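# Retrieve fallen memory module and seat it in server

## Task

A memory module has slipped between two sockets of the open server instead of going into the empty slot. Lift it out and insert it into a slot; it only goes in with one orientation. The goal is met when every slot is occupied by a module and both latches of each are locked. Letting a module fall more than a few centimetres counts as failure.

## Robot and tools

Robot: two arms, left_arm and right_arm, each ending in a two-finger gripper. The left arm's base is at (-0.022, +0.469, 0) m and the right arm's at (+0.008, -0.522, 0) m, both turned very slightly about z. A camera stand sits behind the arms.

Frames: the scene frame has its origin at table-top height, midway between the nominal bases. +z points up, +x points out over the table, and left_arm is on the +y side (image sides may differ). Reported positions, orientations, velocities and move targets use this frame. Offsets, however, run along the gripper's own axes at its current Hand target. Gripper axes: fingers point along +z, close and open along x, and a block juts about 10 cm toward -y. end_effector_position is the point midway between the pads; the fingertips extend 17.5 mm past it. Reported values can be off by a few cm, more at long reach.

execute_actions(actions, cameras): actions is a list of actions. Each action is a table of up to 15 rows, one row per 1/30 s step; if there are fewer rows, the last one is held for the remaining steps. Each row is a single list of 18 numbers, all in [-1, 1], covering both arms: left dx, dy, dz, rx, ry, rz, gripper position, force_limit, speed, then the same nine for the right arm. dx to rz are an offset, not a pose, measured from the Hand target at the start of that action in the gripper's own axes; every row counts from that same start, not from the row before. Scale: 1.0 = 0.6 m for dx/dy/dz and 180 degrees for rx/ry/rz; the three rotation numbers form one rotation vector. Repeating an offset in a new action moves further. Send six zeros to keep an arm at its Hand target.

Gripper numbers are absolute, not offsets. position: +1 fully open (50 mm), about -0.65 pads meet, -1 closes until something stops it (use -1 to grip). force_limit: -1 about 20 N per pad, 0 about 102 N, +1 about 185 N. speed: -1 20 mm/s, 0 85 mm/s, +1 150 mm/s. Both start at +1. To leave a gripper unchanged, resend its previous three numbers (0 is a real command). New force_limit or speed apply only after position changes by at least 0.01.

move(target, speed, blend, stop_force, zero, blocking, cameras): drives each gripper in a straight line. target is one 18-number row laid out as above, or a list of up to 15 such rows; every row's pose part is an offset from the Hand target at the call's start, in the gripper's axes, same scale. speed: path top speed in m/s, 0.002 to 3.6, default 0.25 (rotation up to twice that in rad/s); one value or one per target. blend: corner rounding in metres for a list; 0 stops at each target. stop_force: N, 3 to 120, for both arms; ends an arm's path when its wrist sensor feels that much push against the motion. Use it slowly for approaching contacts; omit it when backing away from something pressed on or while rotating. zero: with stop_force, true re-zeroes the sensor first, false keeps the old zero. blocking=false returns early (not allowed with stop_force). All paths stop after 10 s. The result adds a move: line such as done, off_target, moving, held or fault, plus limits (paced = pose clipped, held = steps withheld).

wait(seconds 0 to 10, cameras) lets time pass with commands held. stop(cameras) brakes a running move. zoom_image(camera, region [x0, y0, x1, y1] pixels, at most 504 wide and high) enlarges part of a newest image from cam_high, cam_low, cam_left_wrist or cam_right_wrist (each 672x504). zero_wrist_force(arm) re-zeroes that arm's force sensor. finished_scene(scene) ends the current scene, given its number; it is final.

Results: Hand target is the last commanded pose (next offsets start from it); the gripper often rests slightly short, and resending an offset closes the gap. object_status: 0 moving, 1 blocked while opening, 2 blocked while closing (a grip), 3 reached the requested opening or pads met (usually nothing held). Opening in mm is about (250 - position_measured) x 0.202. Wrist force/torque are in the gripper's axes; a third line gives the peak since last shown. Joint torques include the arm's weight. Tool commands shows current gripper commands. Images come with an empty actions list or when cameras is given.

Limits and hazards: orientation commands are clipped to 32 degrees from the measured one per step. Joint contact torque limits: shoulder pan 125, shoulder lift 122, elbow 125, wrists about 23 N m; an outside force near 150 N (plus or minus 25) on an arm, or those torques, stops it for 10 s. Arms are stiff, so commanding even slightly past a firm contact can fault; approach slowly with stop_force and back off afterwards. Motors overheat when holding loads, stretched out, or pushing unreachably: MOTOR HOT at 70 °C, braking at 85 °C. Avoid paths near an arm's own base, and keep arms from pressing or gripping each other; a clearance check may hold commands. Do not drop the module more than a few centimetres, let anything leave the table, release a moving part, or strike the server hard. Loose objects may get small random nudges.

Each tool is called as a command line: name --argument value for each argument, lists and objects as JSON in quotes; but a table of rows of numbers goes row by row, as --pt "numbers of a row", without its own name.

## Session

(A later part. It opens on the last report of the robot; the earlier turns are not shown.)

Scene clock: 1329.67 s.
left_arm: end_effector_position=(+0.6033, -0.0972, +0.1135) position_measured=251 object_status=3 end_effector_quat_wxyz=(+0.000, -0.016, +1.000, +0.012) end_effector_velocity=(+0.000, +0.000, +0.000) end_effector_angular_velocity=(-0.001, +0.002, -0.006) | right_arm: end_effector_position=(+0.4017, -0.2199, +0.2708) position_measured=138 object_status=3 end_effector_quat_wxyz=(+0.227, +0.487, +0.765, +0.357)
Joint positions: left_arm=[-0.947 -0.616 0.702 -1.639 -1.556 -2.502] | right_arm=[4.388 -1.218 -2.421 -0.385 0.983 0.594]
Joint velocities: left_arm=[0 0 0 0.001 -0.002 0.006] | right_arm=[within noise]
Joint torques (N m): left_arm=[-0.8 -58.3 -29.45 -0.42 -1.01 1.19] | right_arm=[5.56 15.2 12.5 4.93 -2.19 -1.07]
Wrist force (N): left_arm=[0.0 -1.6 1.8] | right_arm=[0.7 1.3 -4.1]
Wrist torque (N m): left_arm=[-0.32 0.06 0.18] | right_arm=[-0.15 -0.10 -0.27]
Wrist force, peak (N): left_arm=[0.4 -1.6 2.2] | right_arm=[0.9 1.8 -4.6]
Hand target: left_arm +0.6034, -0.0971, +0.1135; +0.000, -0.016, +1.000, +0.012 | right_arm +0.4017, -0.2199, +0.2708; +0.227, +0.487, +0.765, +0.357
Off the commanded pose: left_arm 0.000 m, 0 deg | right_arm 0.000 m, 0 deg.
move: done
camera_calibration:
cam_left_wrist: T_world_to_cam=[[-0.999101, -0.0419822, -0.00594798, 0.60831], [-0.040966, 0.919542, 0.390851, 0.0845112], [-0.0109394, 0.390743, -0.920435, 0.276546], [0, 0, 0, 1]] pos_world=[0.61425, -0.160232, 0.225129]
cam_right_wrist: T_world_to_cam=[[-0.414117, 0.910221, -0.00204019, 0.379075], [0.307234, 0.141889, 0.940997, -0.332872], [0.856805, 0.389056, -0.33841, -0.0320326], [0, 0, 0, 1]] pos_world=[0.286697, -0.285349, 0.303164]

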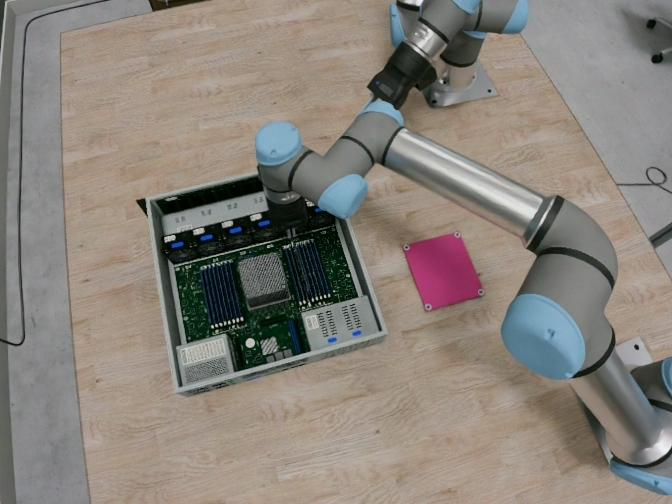

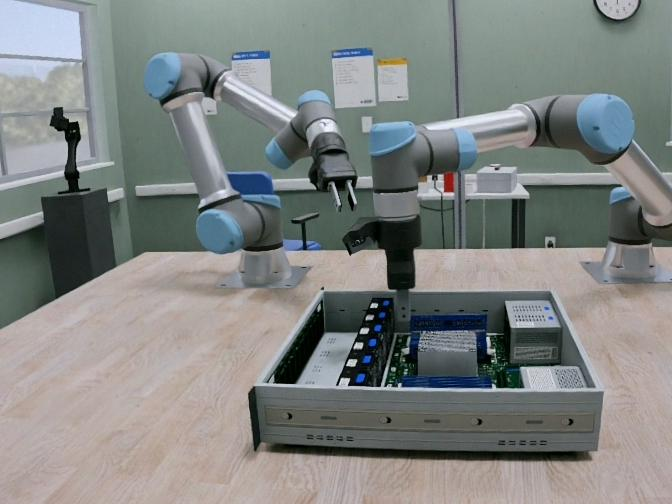

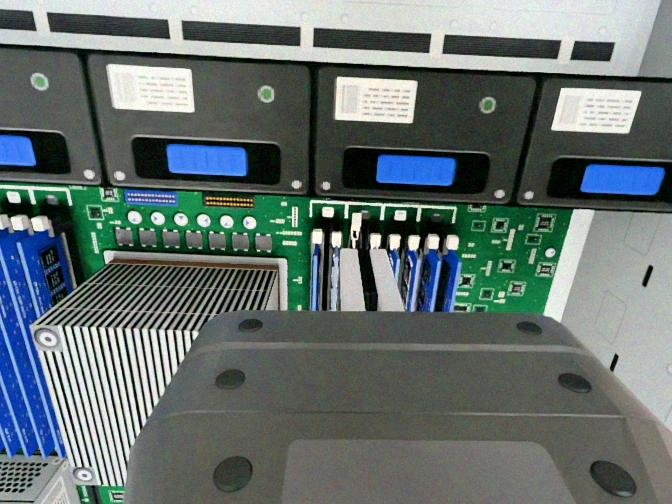

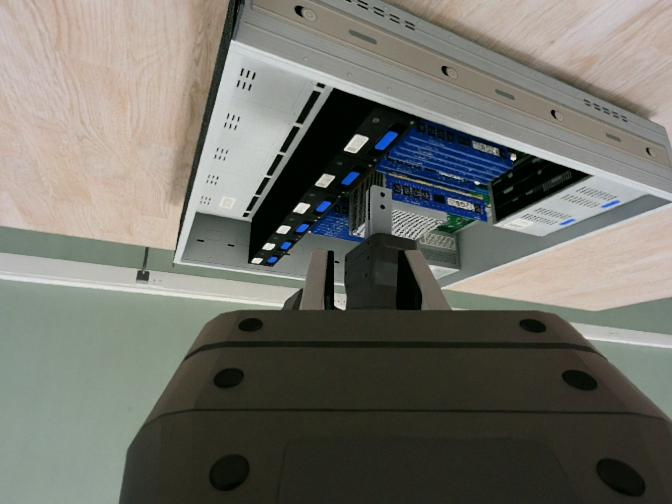

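move --target '[0,0.0008,0.012,0.002,0,0.0022, -0.97, -0.7, -1, 0,0,0,0,0,0,0.1,-1,1]' --speed 0.03 --cameras '["cam_right_wrist","cam_low","cam_left_wrist","cam_high"]'

zoom_image --camera "cam_left_wrist" --region '[310, 200, 410, 300]'

zoom_image --camera "cam_right_wrist" --region '[370, 150, 440, 220]'

zoom_image --camera "cam_right_wrist" --region '[430, 160, 500, 230]'

zoom_image --camera "cam_high" --region '[280, 230, 320, 270]'

zoom_image --camera "cam_high" --region '[290, 270, 330, 310]'

Scene clock: 1377.17 s.
left_arm: end_effector_position=(+0.6034, -0.0965, +0.1062) position_measured=251 object_status=3 end_effector_quat_wxyz=(+0.000, -0.012, +1.000, +0.008) | right_arm: end_effector_position=(+0.4017, -0.2199, +0.2708) position_measured=138 object_status=3 end_effector_quat_wxyz=(+0.227, +0.487, +0.765, +0.357)
Joint positions: left_arm=[-0.945 -0.619 0.728 -1.667 -1.56 -2.493] | right_arm=[4.388 -1.218 -2.421 -0.385 0.983 0.594]
Joint torques (N m): left_arm=[4.42 -86.91 -38.96 -0.42 -0.34 -0.98] | right_arm=[5.82 15.87 12.67 4.71 -2.06 -1.16]
Wrist force (N): left_arm=[0.0 -1.1 1.9] | right_arm=[0.9 1.6 -4.5]
Wrist torque (N m): left_arm=[-0.23 0.05 0.05] | right_arm=[-0.12 -0.13 -0.27]
Wrist force, peak (N): left_arm=[-0.2 -1.7 2.3] | right_arm=[0.7 1.7 -4.8]
Hand target: left_arm +0.6033, -0.0965, +0.1063; +0.000, -0.012, +1.000, +0.009 | right_arm +0.4017, -0.2199, +0.2708; +0.227, +0.487, +0.765, +0.357
Off the commanded pose: left_arm 0.000 m, 0 deg | right_arm 0.000 m, 0 deg.
move: done
camera_calibration:
cam_left_wrist: T_world_to_cam=[[-0.999378, -0.0347944, -0.00568395, 0.609183], [-0.0342996, 0.922273, 0.385014, 0.0835385], [-0.00815414, 0.384969, -0.922893, 0.267559], [0, 0, 0, 1]] pos_world=[0.613852, -0.158851, 0.218227]
cam_right_wrist: T_world_to_cam=[[-0.414117, 0.910221, -0.00204019, 0.379075], [0.307234, 0.141889, 0.940997, -0.332872], [0.856805, 0.389056, -0.33841, -0.0320326], [0, 0, 0, 1]] pos_world=[0.286697, -0.285349, 0.303164]

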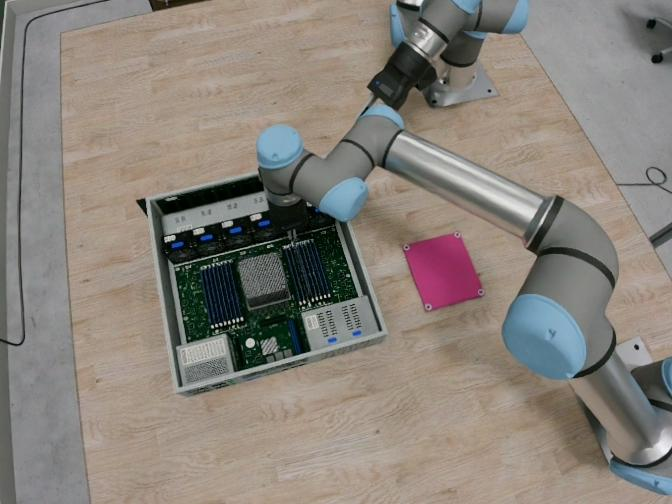

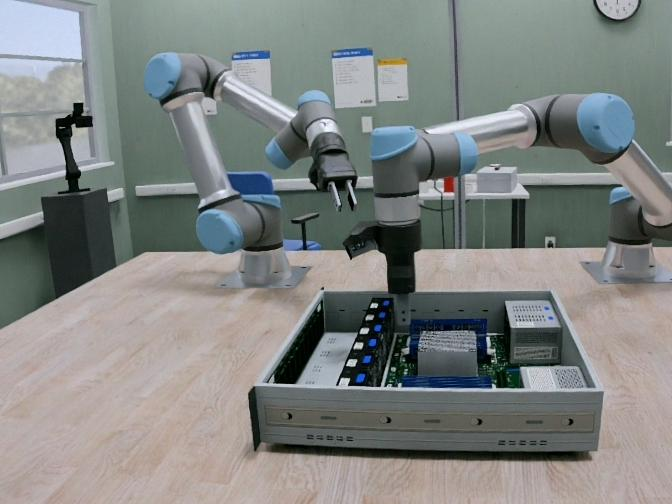

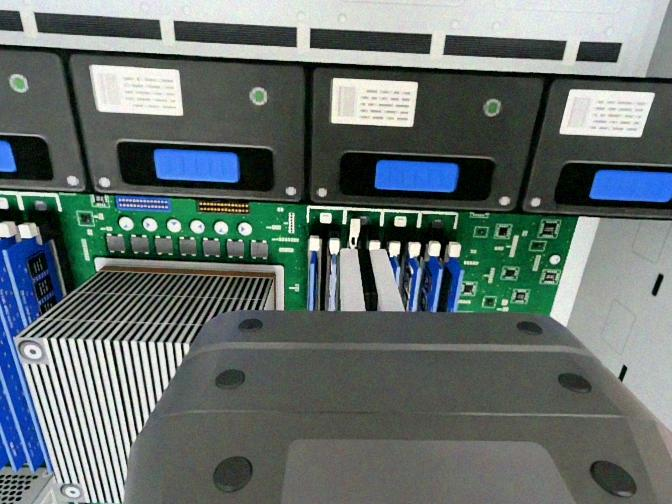

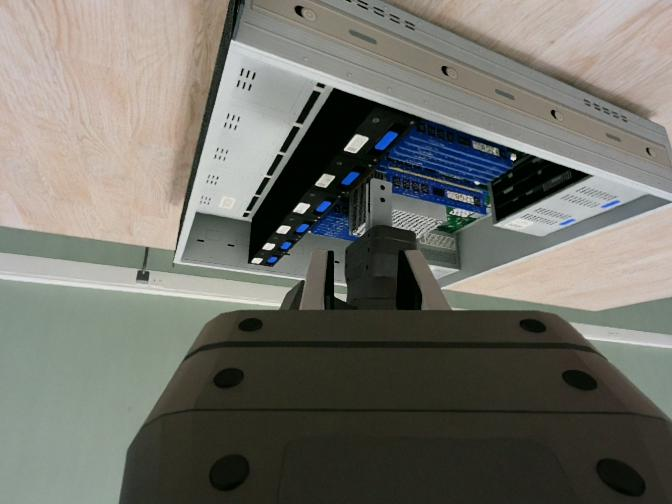

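Scaled by 5.040 from the camera's 672x504 image, which has a finer 960x720 frame.

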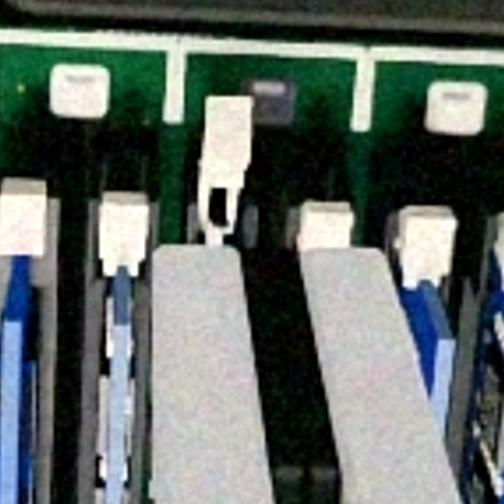

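Scaled by 7.200 from the camera's 672x504 image, which has a finer 960x720 frame.

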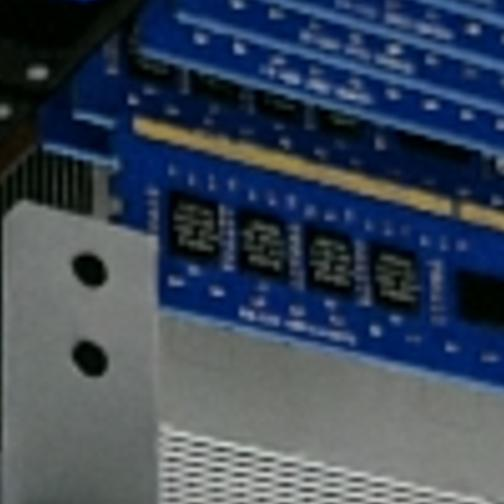

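Scaled by 7.200 from the camera's 672x504 image, which has a finer 960x720 frame.

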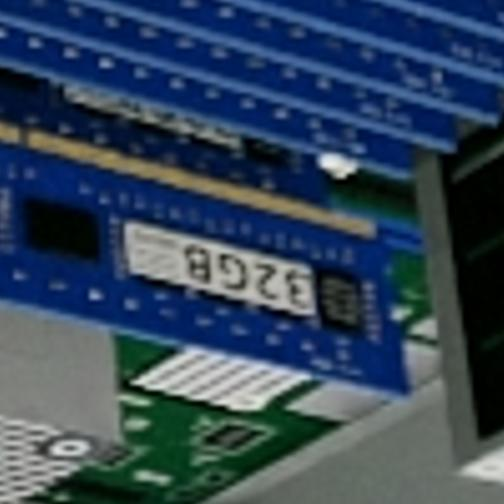

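Scaled by 12.600 from the camera's 672x504 image, which has a finer 960x720 frame.

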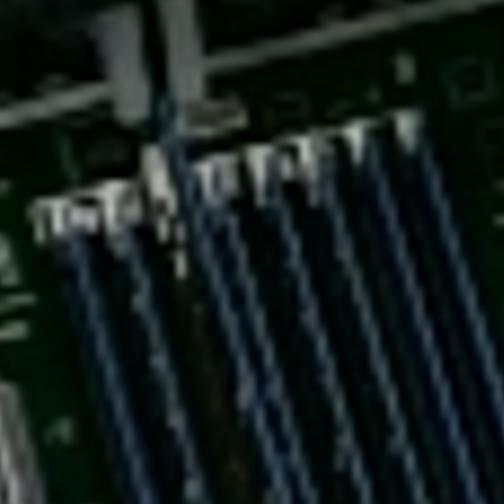

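Scaled by 12.600 from the camera's 672x504 image, which has a finer 960x720 frame.

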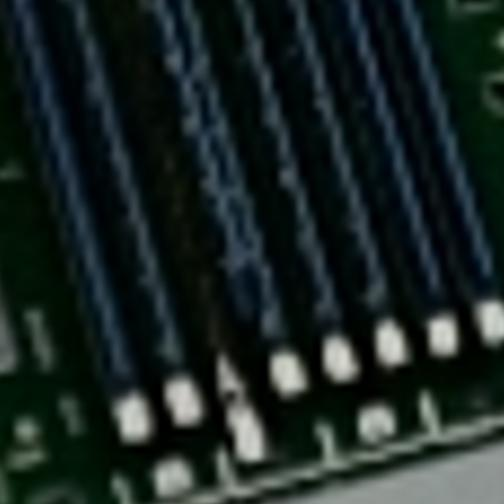

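zoom_image --camera "cam_low" --region '[395, 305, 455, 365]'

zoom_image --camera "cam_low" --region '[445, 305, 505, 365]'

Scaled by 8.400 from the camera's 672x504 image, which has a finer 960x720 frame.

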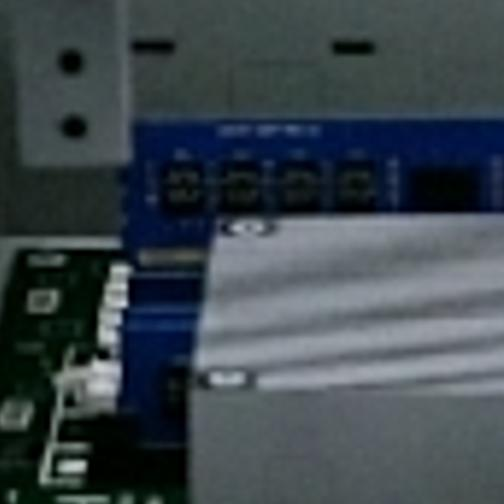

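Scaled by 8.400 from the camera's 672x504 image, which has a finer 960x720 frame.

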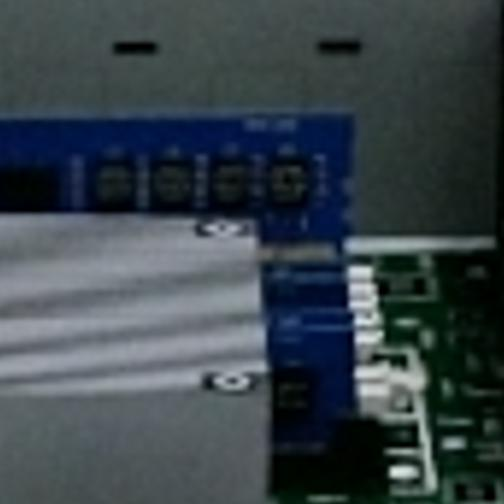

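move --target '[-0.0027,0,0,0,0,0.0012, -0.97, -0.7, -1, 0,0,0,0,0,0,0.1,-1,1]' --speed 0.03

move --target '[0,0,0.025,0,0,0, -0.97, -0.7, -1, 0,0,0,0,0,0,0.1,-1,1]' --speed 0.015 --stop_force 3 --cameras '["cam_right_wrist","cam_low","cam_left_wrist","cam_high"]'

zoom_image --camera "cam_left_wrist" --region '[310, 200, 410, 300]'

zoom_image --camera "cam_right_wrist" --region '[370, 130, 440, 200]'

zoom_image --camera "cam_right_wrist" --region '[430, 140, 500, 210]'

zoom_image --camera "cam_high" --region '[290, 270, 330, 310]'

Scene clock: 1434.37 s.
left_arm: end_effector_position=(+0.6050, -0.0964, +0.1063) position_measured=251 object_status=3 end_effector_quat_wxyz=(+0.000, -0.011, +1.000, +0.009) | right_arm: end_effector_position=(+0.4017, -0.2199, +0.2708) position_measured=138 object_status=3 end_effector_quat_wxyz=(+0.227, +0.487, +0.765, +0.357)
Joint positions: left_arm=[-0.944 -0.615 0.72 -1.662 -1.56 -2.488] | right_arm=[4.388 -1.218 -2.421 -0.385 0.983 0.594]
Joint torques (N m): left_arm=[5.17 -57.95 -29.14 -1.01 0.89 -0.05] | right_arm=[5.57 16.4 12.58 4.59 -1.79 -1.18]
Wrist force (N): left_arm=[-0.1 -1.7 1.9] | right_arm=[0.9 1.7 -4.2]
Wrist torque (N m): left_arm=[-0.32 0.07 0.05] | right_arm=[-0.08 -0.13 -0.27]
Wrist force, peak (N): left_arm=[0.0 -1.7 2.3] | right_arm=[0.9 1.6 -4.7]
Hand target: left_arm +0.6050, -0.0964, +0.1063; +0.000, -0.011, +1.000, +0.009 | right_arm +0.4017, -0.2199, +0.2708; +0.227, +0.487, +0.765, +0.357
Off the commanded pose: left_arm 0.000 m, 0 deg | right_arm 0.000 m, 0 deg.
move: done

Scene clock: 1436.43 s.
left_arm: end_effector_position=(+0.6050, -0.0962, +0.0912) position_measured=251 object_status=3 end_effector_quat_wxyz=(+0.000, -0.011, +1.000, +0.009) | right_arm: end_effector_position=(+0.4017, -0.2199, +0.2708) position_measured=138 object_status=3 end_effector_quat_wxyz=(+0.227, +0.487, +0.765, +0.357)
Joint positions: left_arm=[-0.943 -0.609 0.747 -1.696 -1.56 -2.488] | right_arm=[4.388 -1.218 -2.421 -0.385 0.983 0.594]
Joint torques (N m): left_arm=[6.55 -79.74 -39.12 -0.29 0.63 1.33] | right_arm=[5.89 15.98 12.86 4.41 -1.67 -1.14]
Wrist force (N): left_arm=[-0.1 -1.2 1.7] | right_arm=[0.9 1.3 -4.7]
Wrist torque (N m): left_arm=[-0.24 0.06 0.05] | right_arm=[-0.15 -0.11 -0.27]
Wrist force, peak (N): left_arm=[-0.2 -1.5 2.3] | right_arm=[0.9 1.8 -4.6]
Hand target: left_arm +0.6050, -0.0962, +0.0913; +0.000, -0.011, +1.000, +0.009 | right_arm +0.4017, -0.2199, +0.2708; +0.227, +0.487, +0.765, +0.357
Off the commanded pose: left_arm 0.000 m, 0 deg | right_arm 0.000 m, 0 deg.
move: done
camera_calibration:
cam_left_wrist: T_world_to_cam=[[-0.999498, -0.0311921, -0.00553396, 0.611119], [-0.0309161, 0.922315, 0.385201, 0.0870615], [-0.00691117, 0.385179, -0.922816, 0.252902], [0, 0, 0, 1]] pos_world=[0.615252, -0.158648, 0.203228]
cam_right_wrist: T_world_to_cam=[[-0.414117, 0.910221, -0.00204019, 0.379075], [0.307234, 0.141889, 0.940997, -0.332872], [0.856805, 0.389056, -0.33841, -0.0320326], [0, 0, 0, 1]] pos_world=[0.286697, -0.285349, 0.303164]

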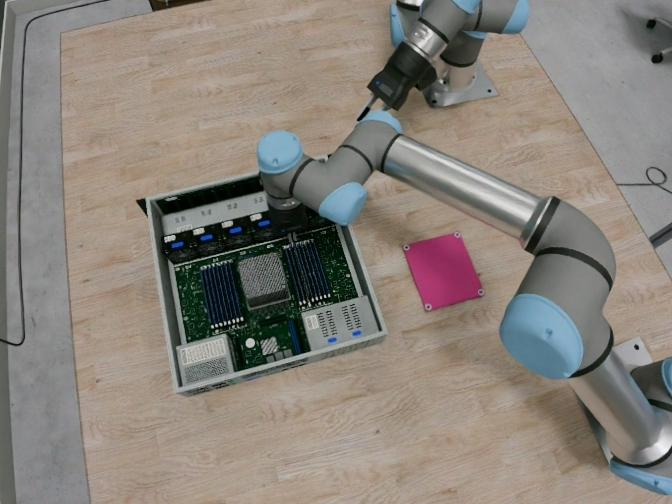

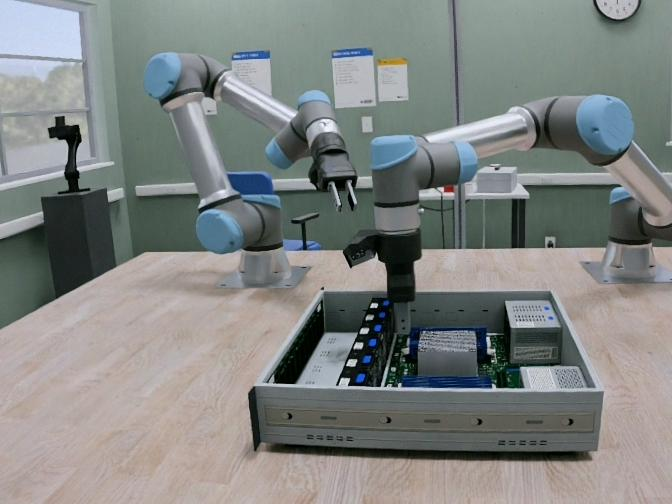

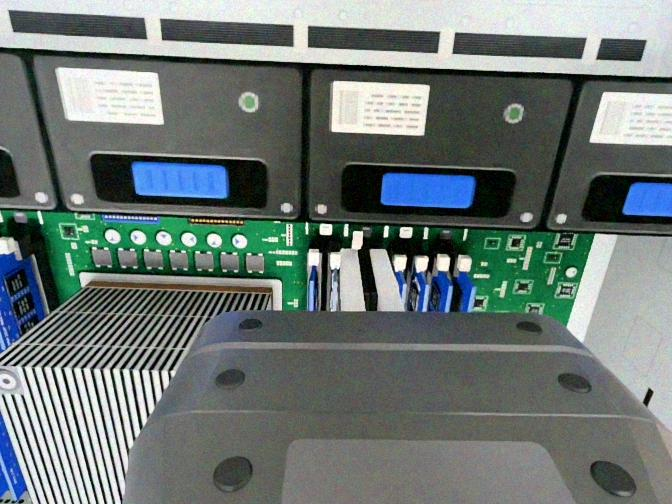

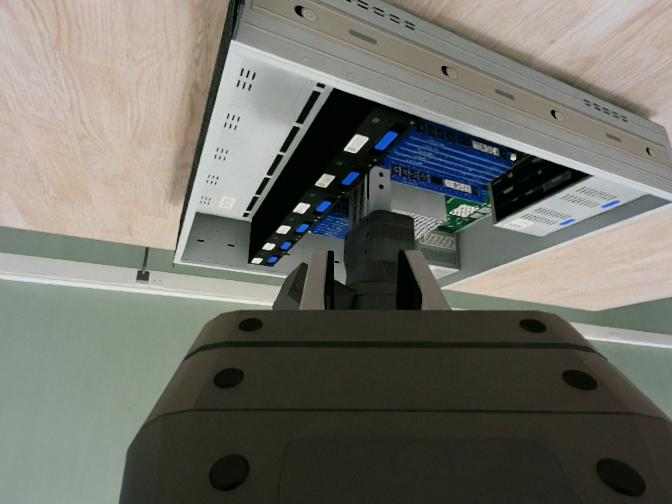

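Scaled by 5.040 from the camera's 672x504 image, which has a finer 960x720 frame.

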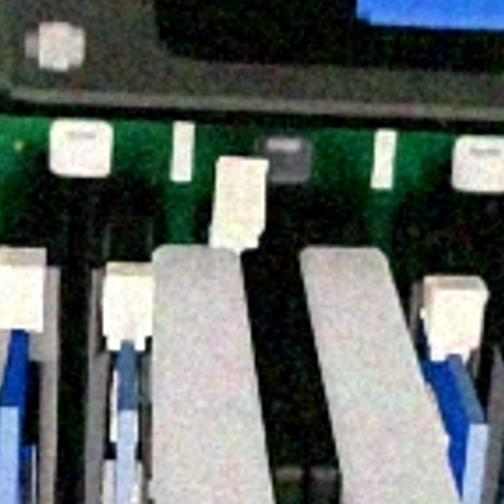

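Scaled by 7.200 from the camera's 672x504 image, which has a finer 960x720 frame.

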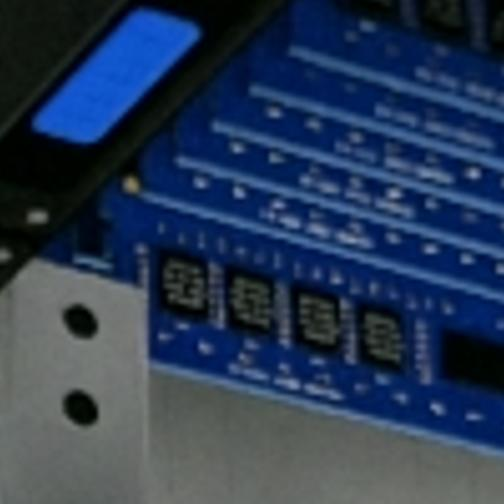

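Scaled by 7.200 from the camera's 672x504 image, which has a finer 960x720 frame.

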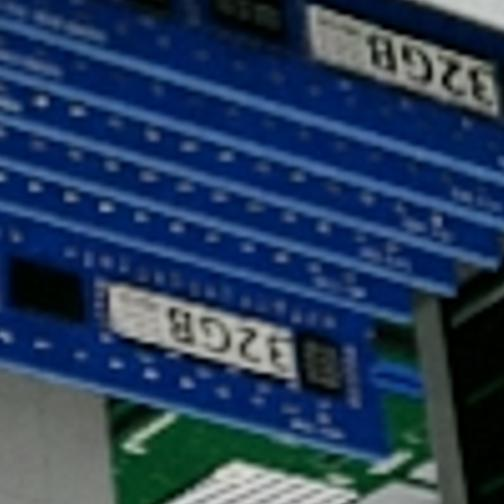

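Scaled by 12.600 from the camera's 672x504 image, which has a finer 960x720 frame.

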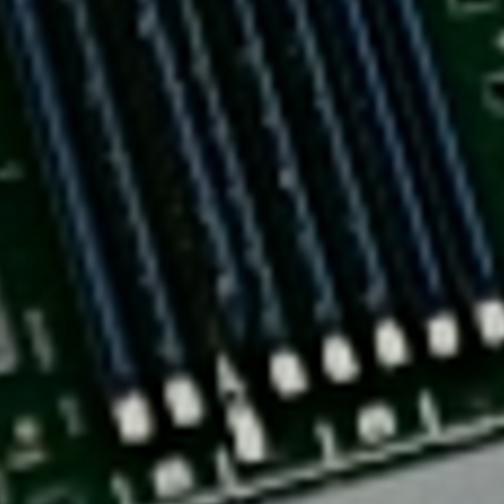

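move --target '[-0.001,0,0.022,0,0,0, -0.97, -0.7, -1, 0,0,0,0,0,0,0.1,-1,1]' --speed 0.01 --stop_force 3 --cameras '["cam_right_wrist","cam_low","cam_left_wrist","cam_high"]'

zoom_image --camera "cam_left_wrist" --region '[310, 220, 410, 320]'

zoom_image --camera "cam_right_wrist" --region '[370, 130, 440, 200]'

zoom_image --camera "cam_right_wrist" --region '[430, 140, 500, 210]'

zoom_image --camera "cam_low" --region '[395, 305, 505, 375]'

Scene clock: 1455.10 s.
left_arm: end_effector_position=(+0.6056, -0.0959, +0.0780) position_measured=251 object_status=3 end_effector_quat_wxyz=(+0.000, -0.011, +1.000, +0.009) | right_arm: end_effector_position=(+0.4017, -0.2199, +0.2708) position_measured=138 object_status=3 end_effector_quat_wxyz=(+0.227, +0.487, +0.765, +0.357)
Joint positions: left_arm=[-0.943 -0.601 0.767 -1.723 -1.56 -2.487] | right_arm=[4.388 -1.218 -2.421 -0.385 0.983 0.594]
Joint torques (N m): left_arm=[5.99 -65.1 -35.09 -0.26 0.81 1.06] | right_arm=[5.67 15.69 12.92 4.12 -1.52 -1.05]
Wrist force (N): left_arm=[-0.6 -1.2 1.8] | right_arm=[0.6 1.6 -4.2]
Wrist torque (N m): left_arm=[-0.25 0.06 0.06] | right_arm=[-0.10 -0.06 -0.26]
Wrist force, peak (N): left_arm=[0.1 -1.7 2.2] | right_arm=[1.1 1.5 -4.9]
Hand target: left_arm +0.6056, -0.0959, +0.0781; +0.000, -0.011, +1.000, +0.009 | right_arm +0.4017, -0.2199, +0.2708; +0.227, +0.487, +0.765, +0.357
Off the commanded pose: left_arm 0.000 m, 0 deg | right_arm 0.000 m, 0 deg.
move: done
camera_calibration:
cam_left_wrist: T_world_to_cam=[[-0.999498, -0.0311909, -0.00553685, 0.611656], [-0.0309155, 0.922279, 0.385287, 0.0918654], [-0.00691091, 0.385264, -0.92278, 0.240616], [0, 0, 0, 1]] pos_world=[0.615852, -0.158348, 0.190028]
cam_right_wrist: T_world_to_cam=[[-0.414117, 0.910221, -0.00204019, 0.379075], [0.307234, 0.141889, 0.940997, -0.332872], [0.856805, 0.389056, -0.33841, -0.0320326], [0, 0, 0, 1]] pos_world=[0.286697, -0.285349, 0.303164]

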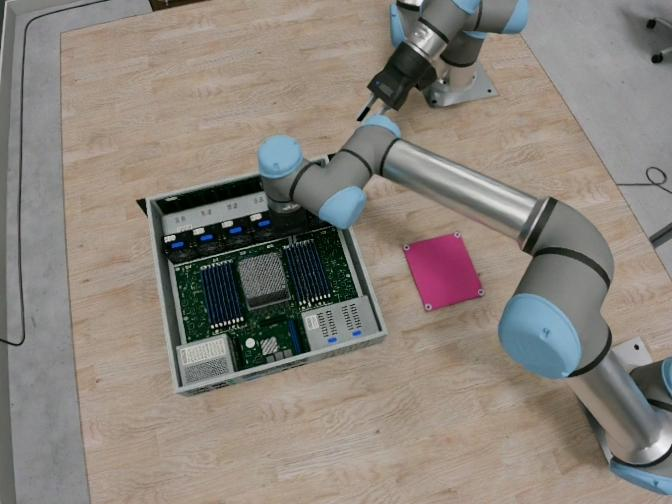

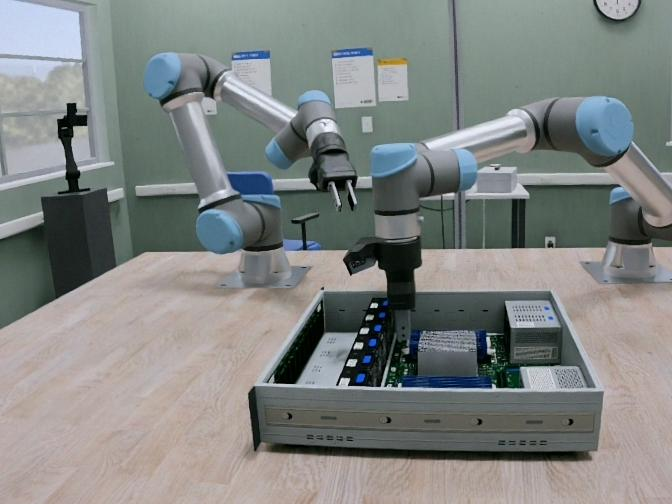

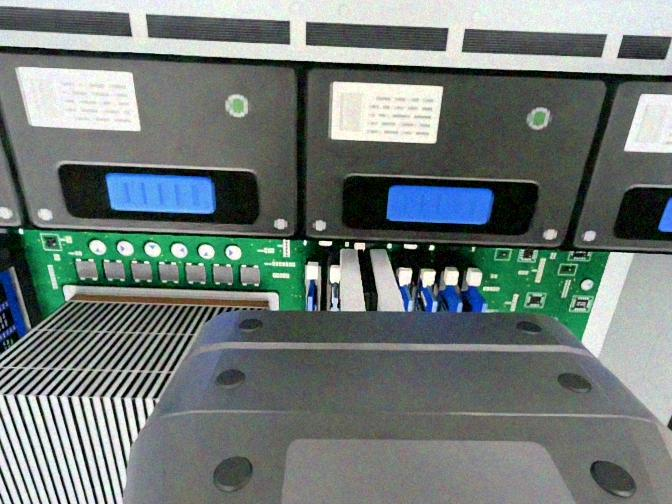

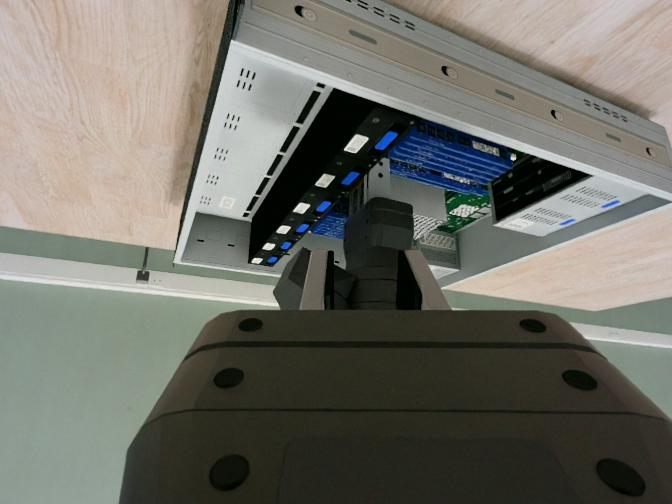

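Scaled by 5.040 from the camera's 672x504 image, which has a finer 960x720 frame.

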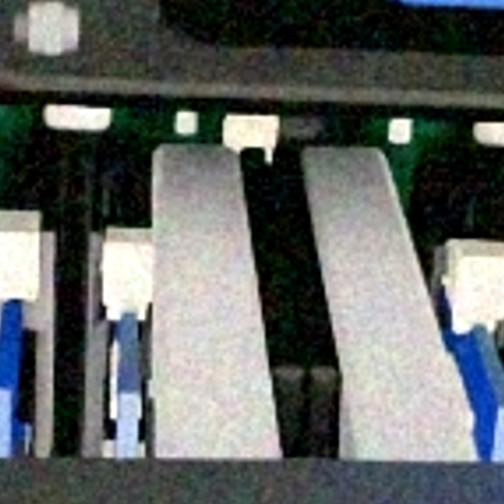

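Scaled by 7.200 from the camera's 672x504 image, which has a finer 960x720 frame.

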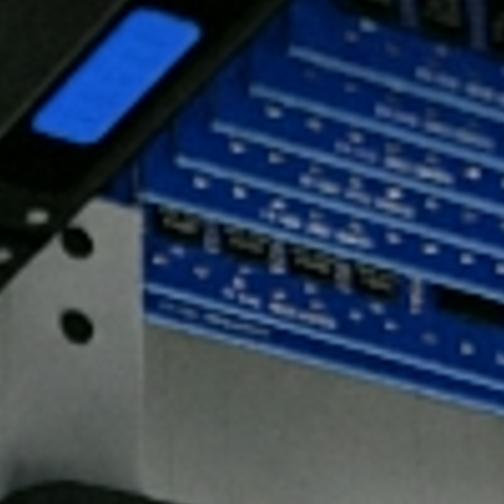

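Scaled by 7.200 from the camera's 672x504 image, which has a finer 960x720 frame.

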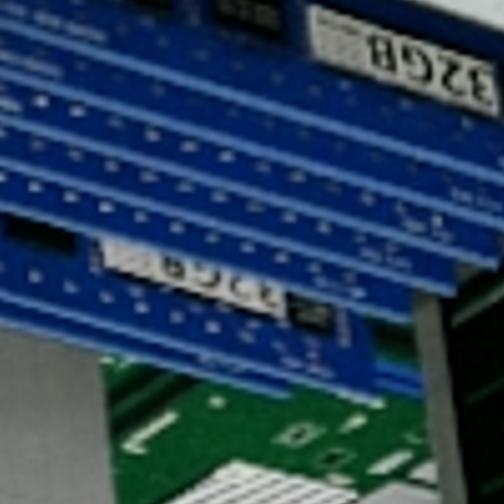

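Scaled by 4.582 from the camera's 672x504 image, which has a finer 960x720 frame.

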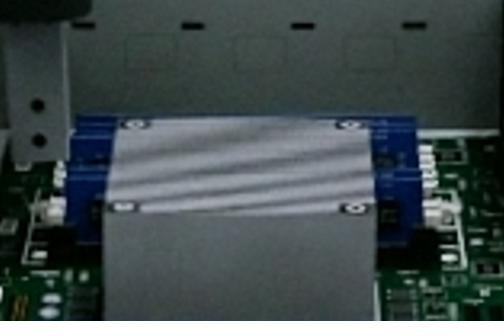

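zoom_image --camera "cam_low" --region '[395, 315, 455, 375]'

zoom_image --camera "cam_low" --region '[445, 315, 505, 375]'

zoom_image --camera "cam_high" --region '[270, 225, 350, 315]'

Scaled by 8.400 from the camera's 672x504 image, which has a finer 960x720 frame.

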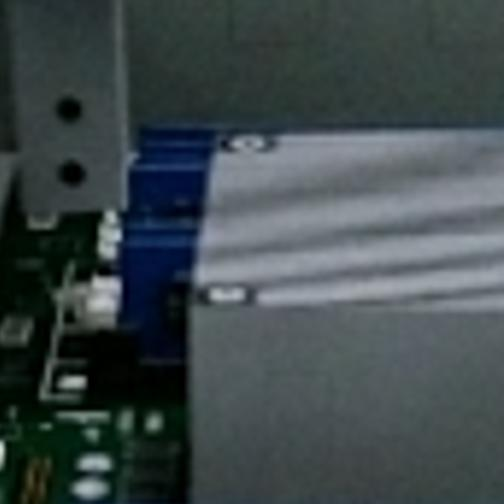

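Scaled by 8.400 from the camera's 672x504 image, which has a finer 960x720 frame.

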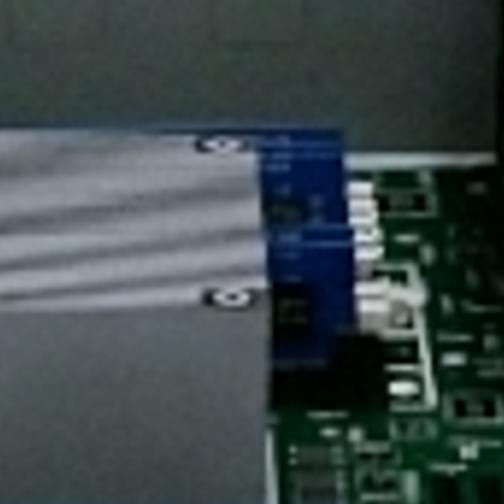

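Scaled by 5.600 from the camera's 672x504 image, which has a finer 960x720 frame.

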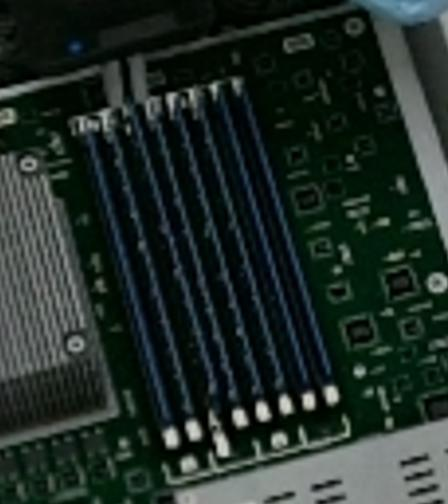

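move --target '[0,0,0,0,0,0, -0.45, -1, -1, 0,0,0,0,0,0,0.1,-1,1]' --speed 0.02 --cameras '["cam_right_wrist","cam_low","cam_left_wrist","cam_high"]'

zoom_image --camera "cam_low" --region '[395, 315, 455, 375]'

zoom_image --camera "cam_low" --region '[445, 315, 505, 375]'

zoom_image --camera "cam_right_wrist" --region '[430, 140, 500, 210]'

zoom_image --camera "cam_left_wrist" --region '[310, 220, 410, 320]'

Scene clock: 1499.77 s.
left_arm: end_effector_position=(+0.6056, -0.0959, +0.0781) position_measured=220 object_status=0 end_effector_quat_wxyz=(+0.000, -0.011, +1.000, +0.009) | right_arm: end_effector_position=(+0.4017, -0.2199, +0.2708) position_measured=138 object_status=3 end_effector_quat_wxyz=(+0.227, +0.487, +0.765, +0.357)
Joint positions: left_arm=[-0.943 -0.601 0.766 -1.723 -1.56 -2.487] | right_arm=[4.388 -1.218 -2.421 -0.385 0.983 0.594]
Joint torques (N m): left_arm=[-0.49 -89.25 -38.49 -0.56 0.84 -0.86] | right_arm=[5.9 16.06 12.85 3.96 -1.16 -1.12]
Wrist force (N): left_arm=[0.4 -1.6 1.9] | right_arm=[0.9 1.7 -4.3]
Wrist torque (N m): left_arm=[-0.32 -0.01 0.05] | right_arm=[-0.10 -0.13 -0.27]
Wrist force, peak (N): left_arm=[-0.3 -1.5 2.3] | right_arm=[0.9 2.1 -4.6]
Hand target: left_arm +0.6056, -0.0959, +0.0781; +0.000, -0.011, +1.000, +0.009 | right_arm +0.4017, -0.2199, +0.2708; +0.227, +0.487, +0.765, +0.357
Off the commanded pose: left_arm 0.000 m, 0 deg | right_arm 0.000 m, 0 deg.
move: done
camera_calibration:
cam_left_wrist: T_world_to_cam=[[-0.999499, -0.0311554, -0.00562636, 0.61168], [-0.0309181, 0.92233, 0.385164, 0.0918604], [-0.00681056, 0.385145, -0.922831, 0.240637], [0, 0, 0, 1]] pos_world=[0.615852, -0.158349, 0.190128]
cam_right_wrist: T_world_to_cam=[[-0.414117, 0.910221, -0.00204019, 0.379075], [0.307234, 0.141889, 0.940997, -0.332872], [0.856805, 0.389056, -0.33841, -0.0320326], [0, 0, 0, 1]] pos_world=[0.286697, -0.285349, 0.303164]

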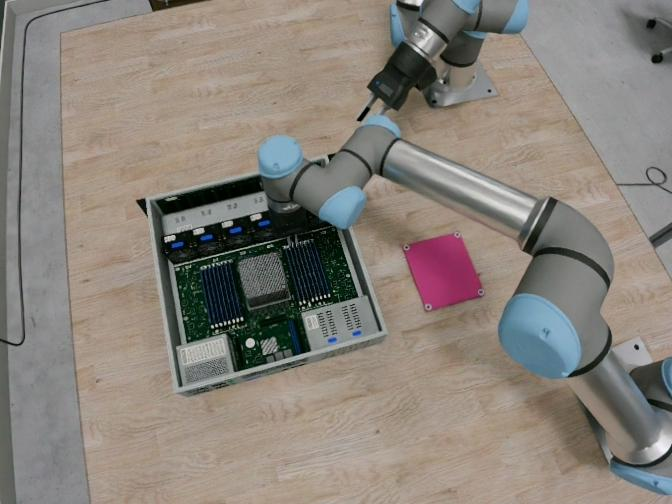

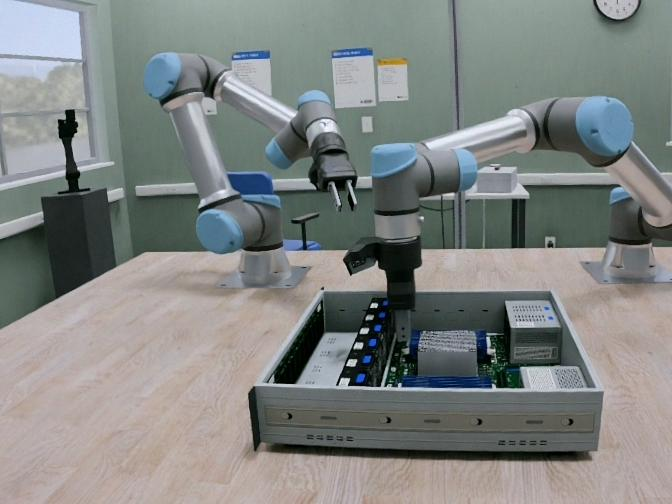

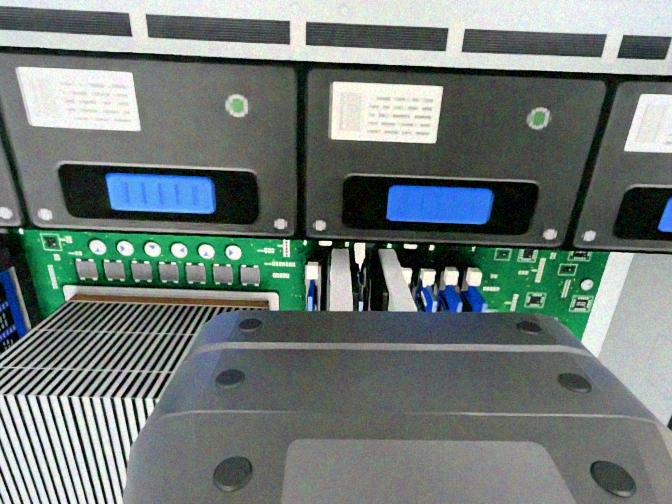

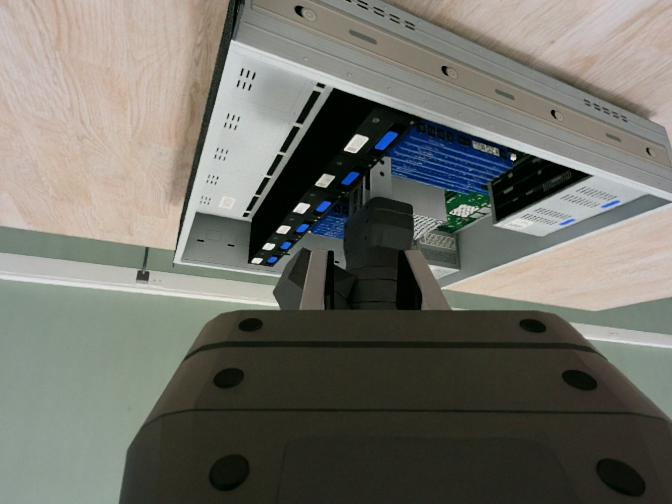

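Scaled by 8.400 from the camera's 672x504 image, which has a finer 960x720 frame.

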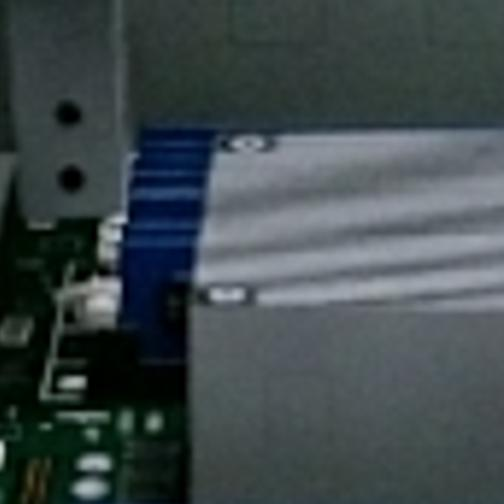

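Scaled by 8.400 from the camera's 672x504 image, which has a finer 960x720 frame.

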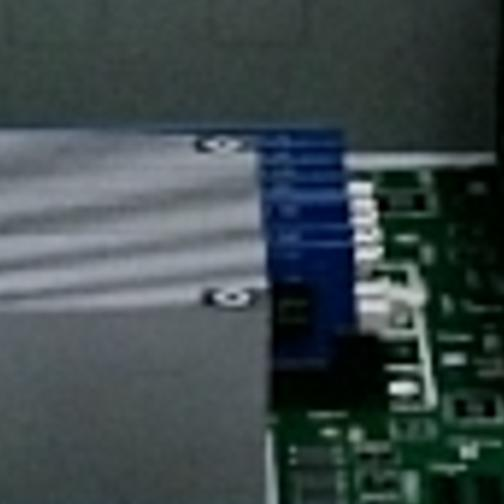

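Scaled by 7.200 from the camera's 672x504 image, which has a finer 960x720 frame.

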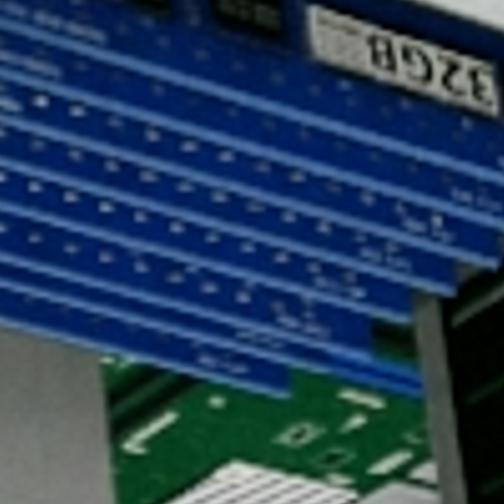

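Scaled by 5.040 from the camera's 672x504 image, which has a finer 960x720 frame.

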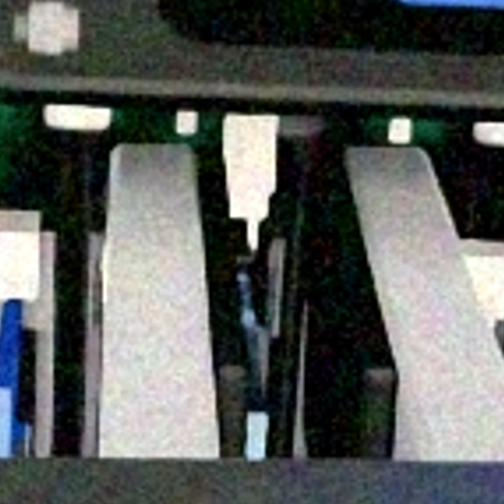

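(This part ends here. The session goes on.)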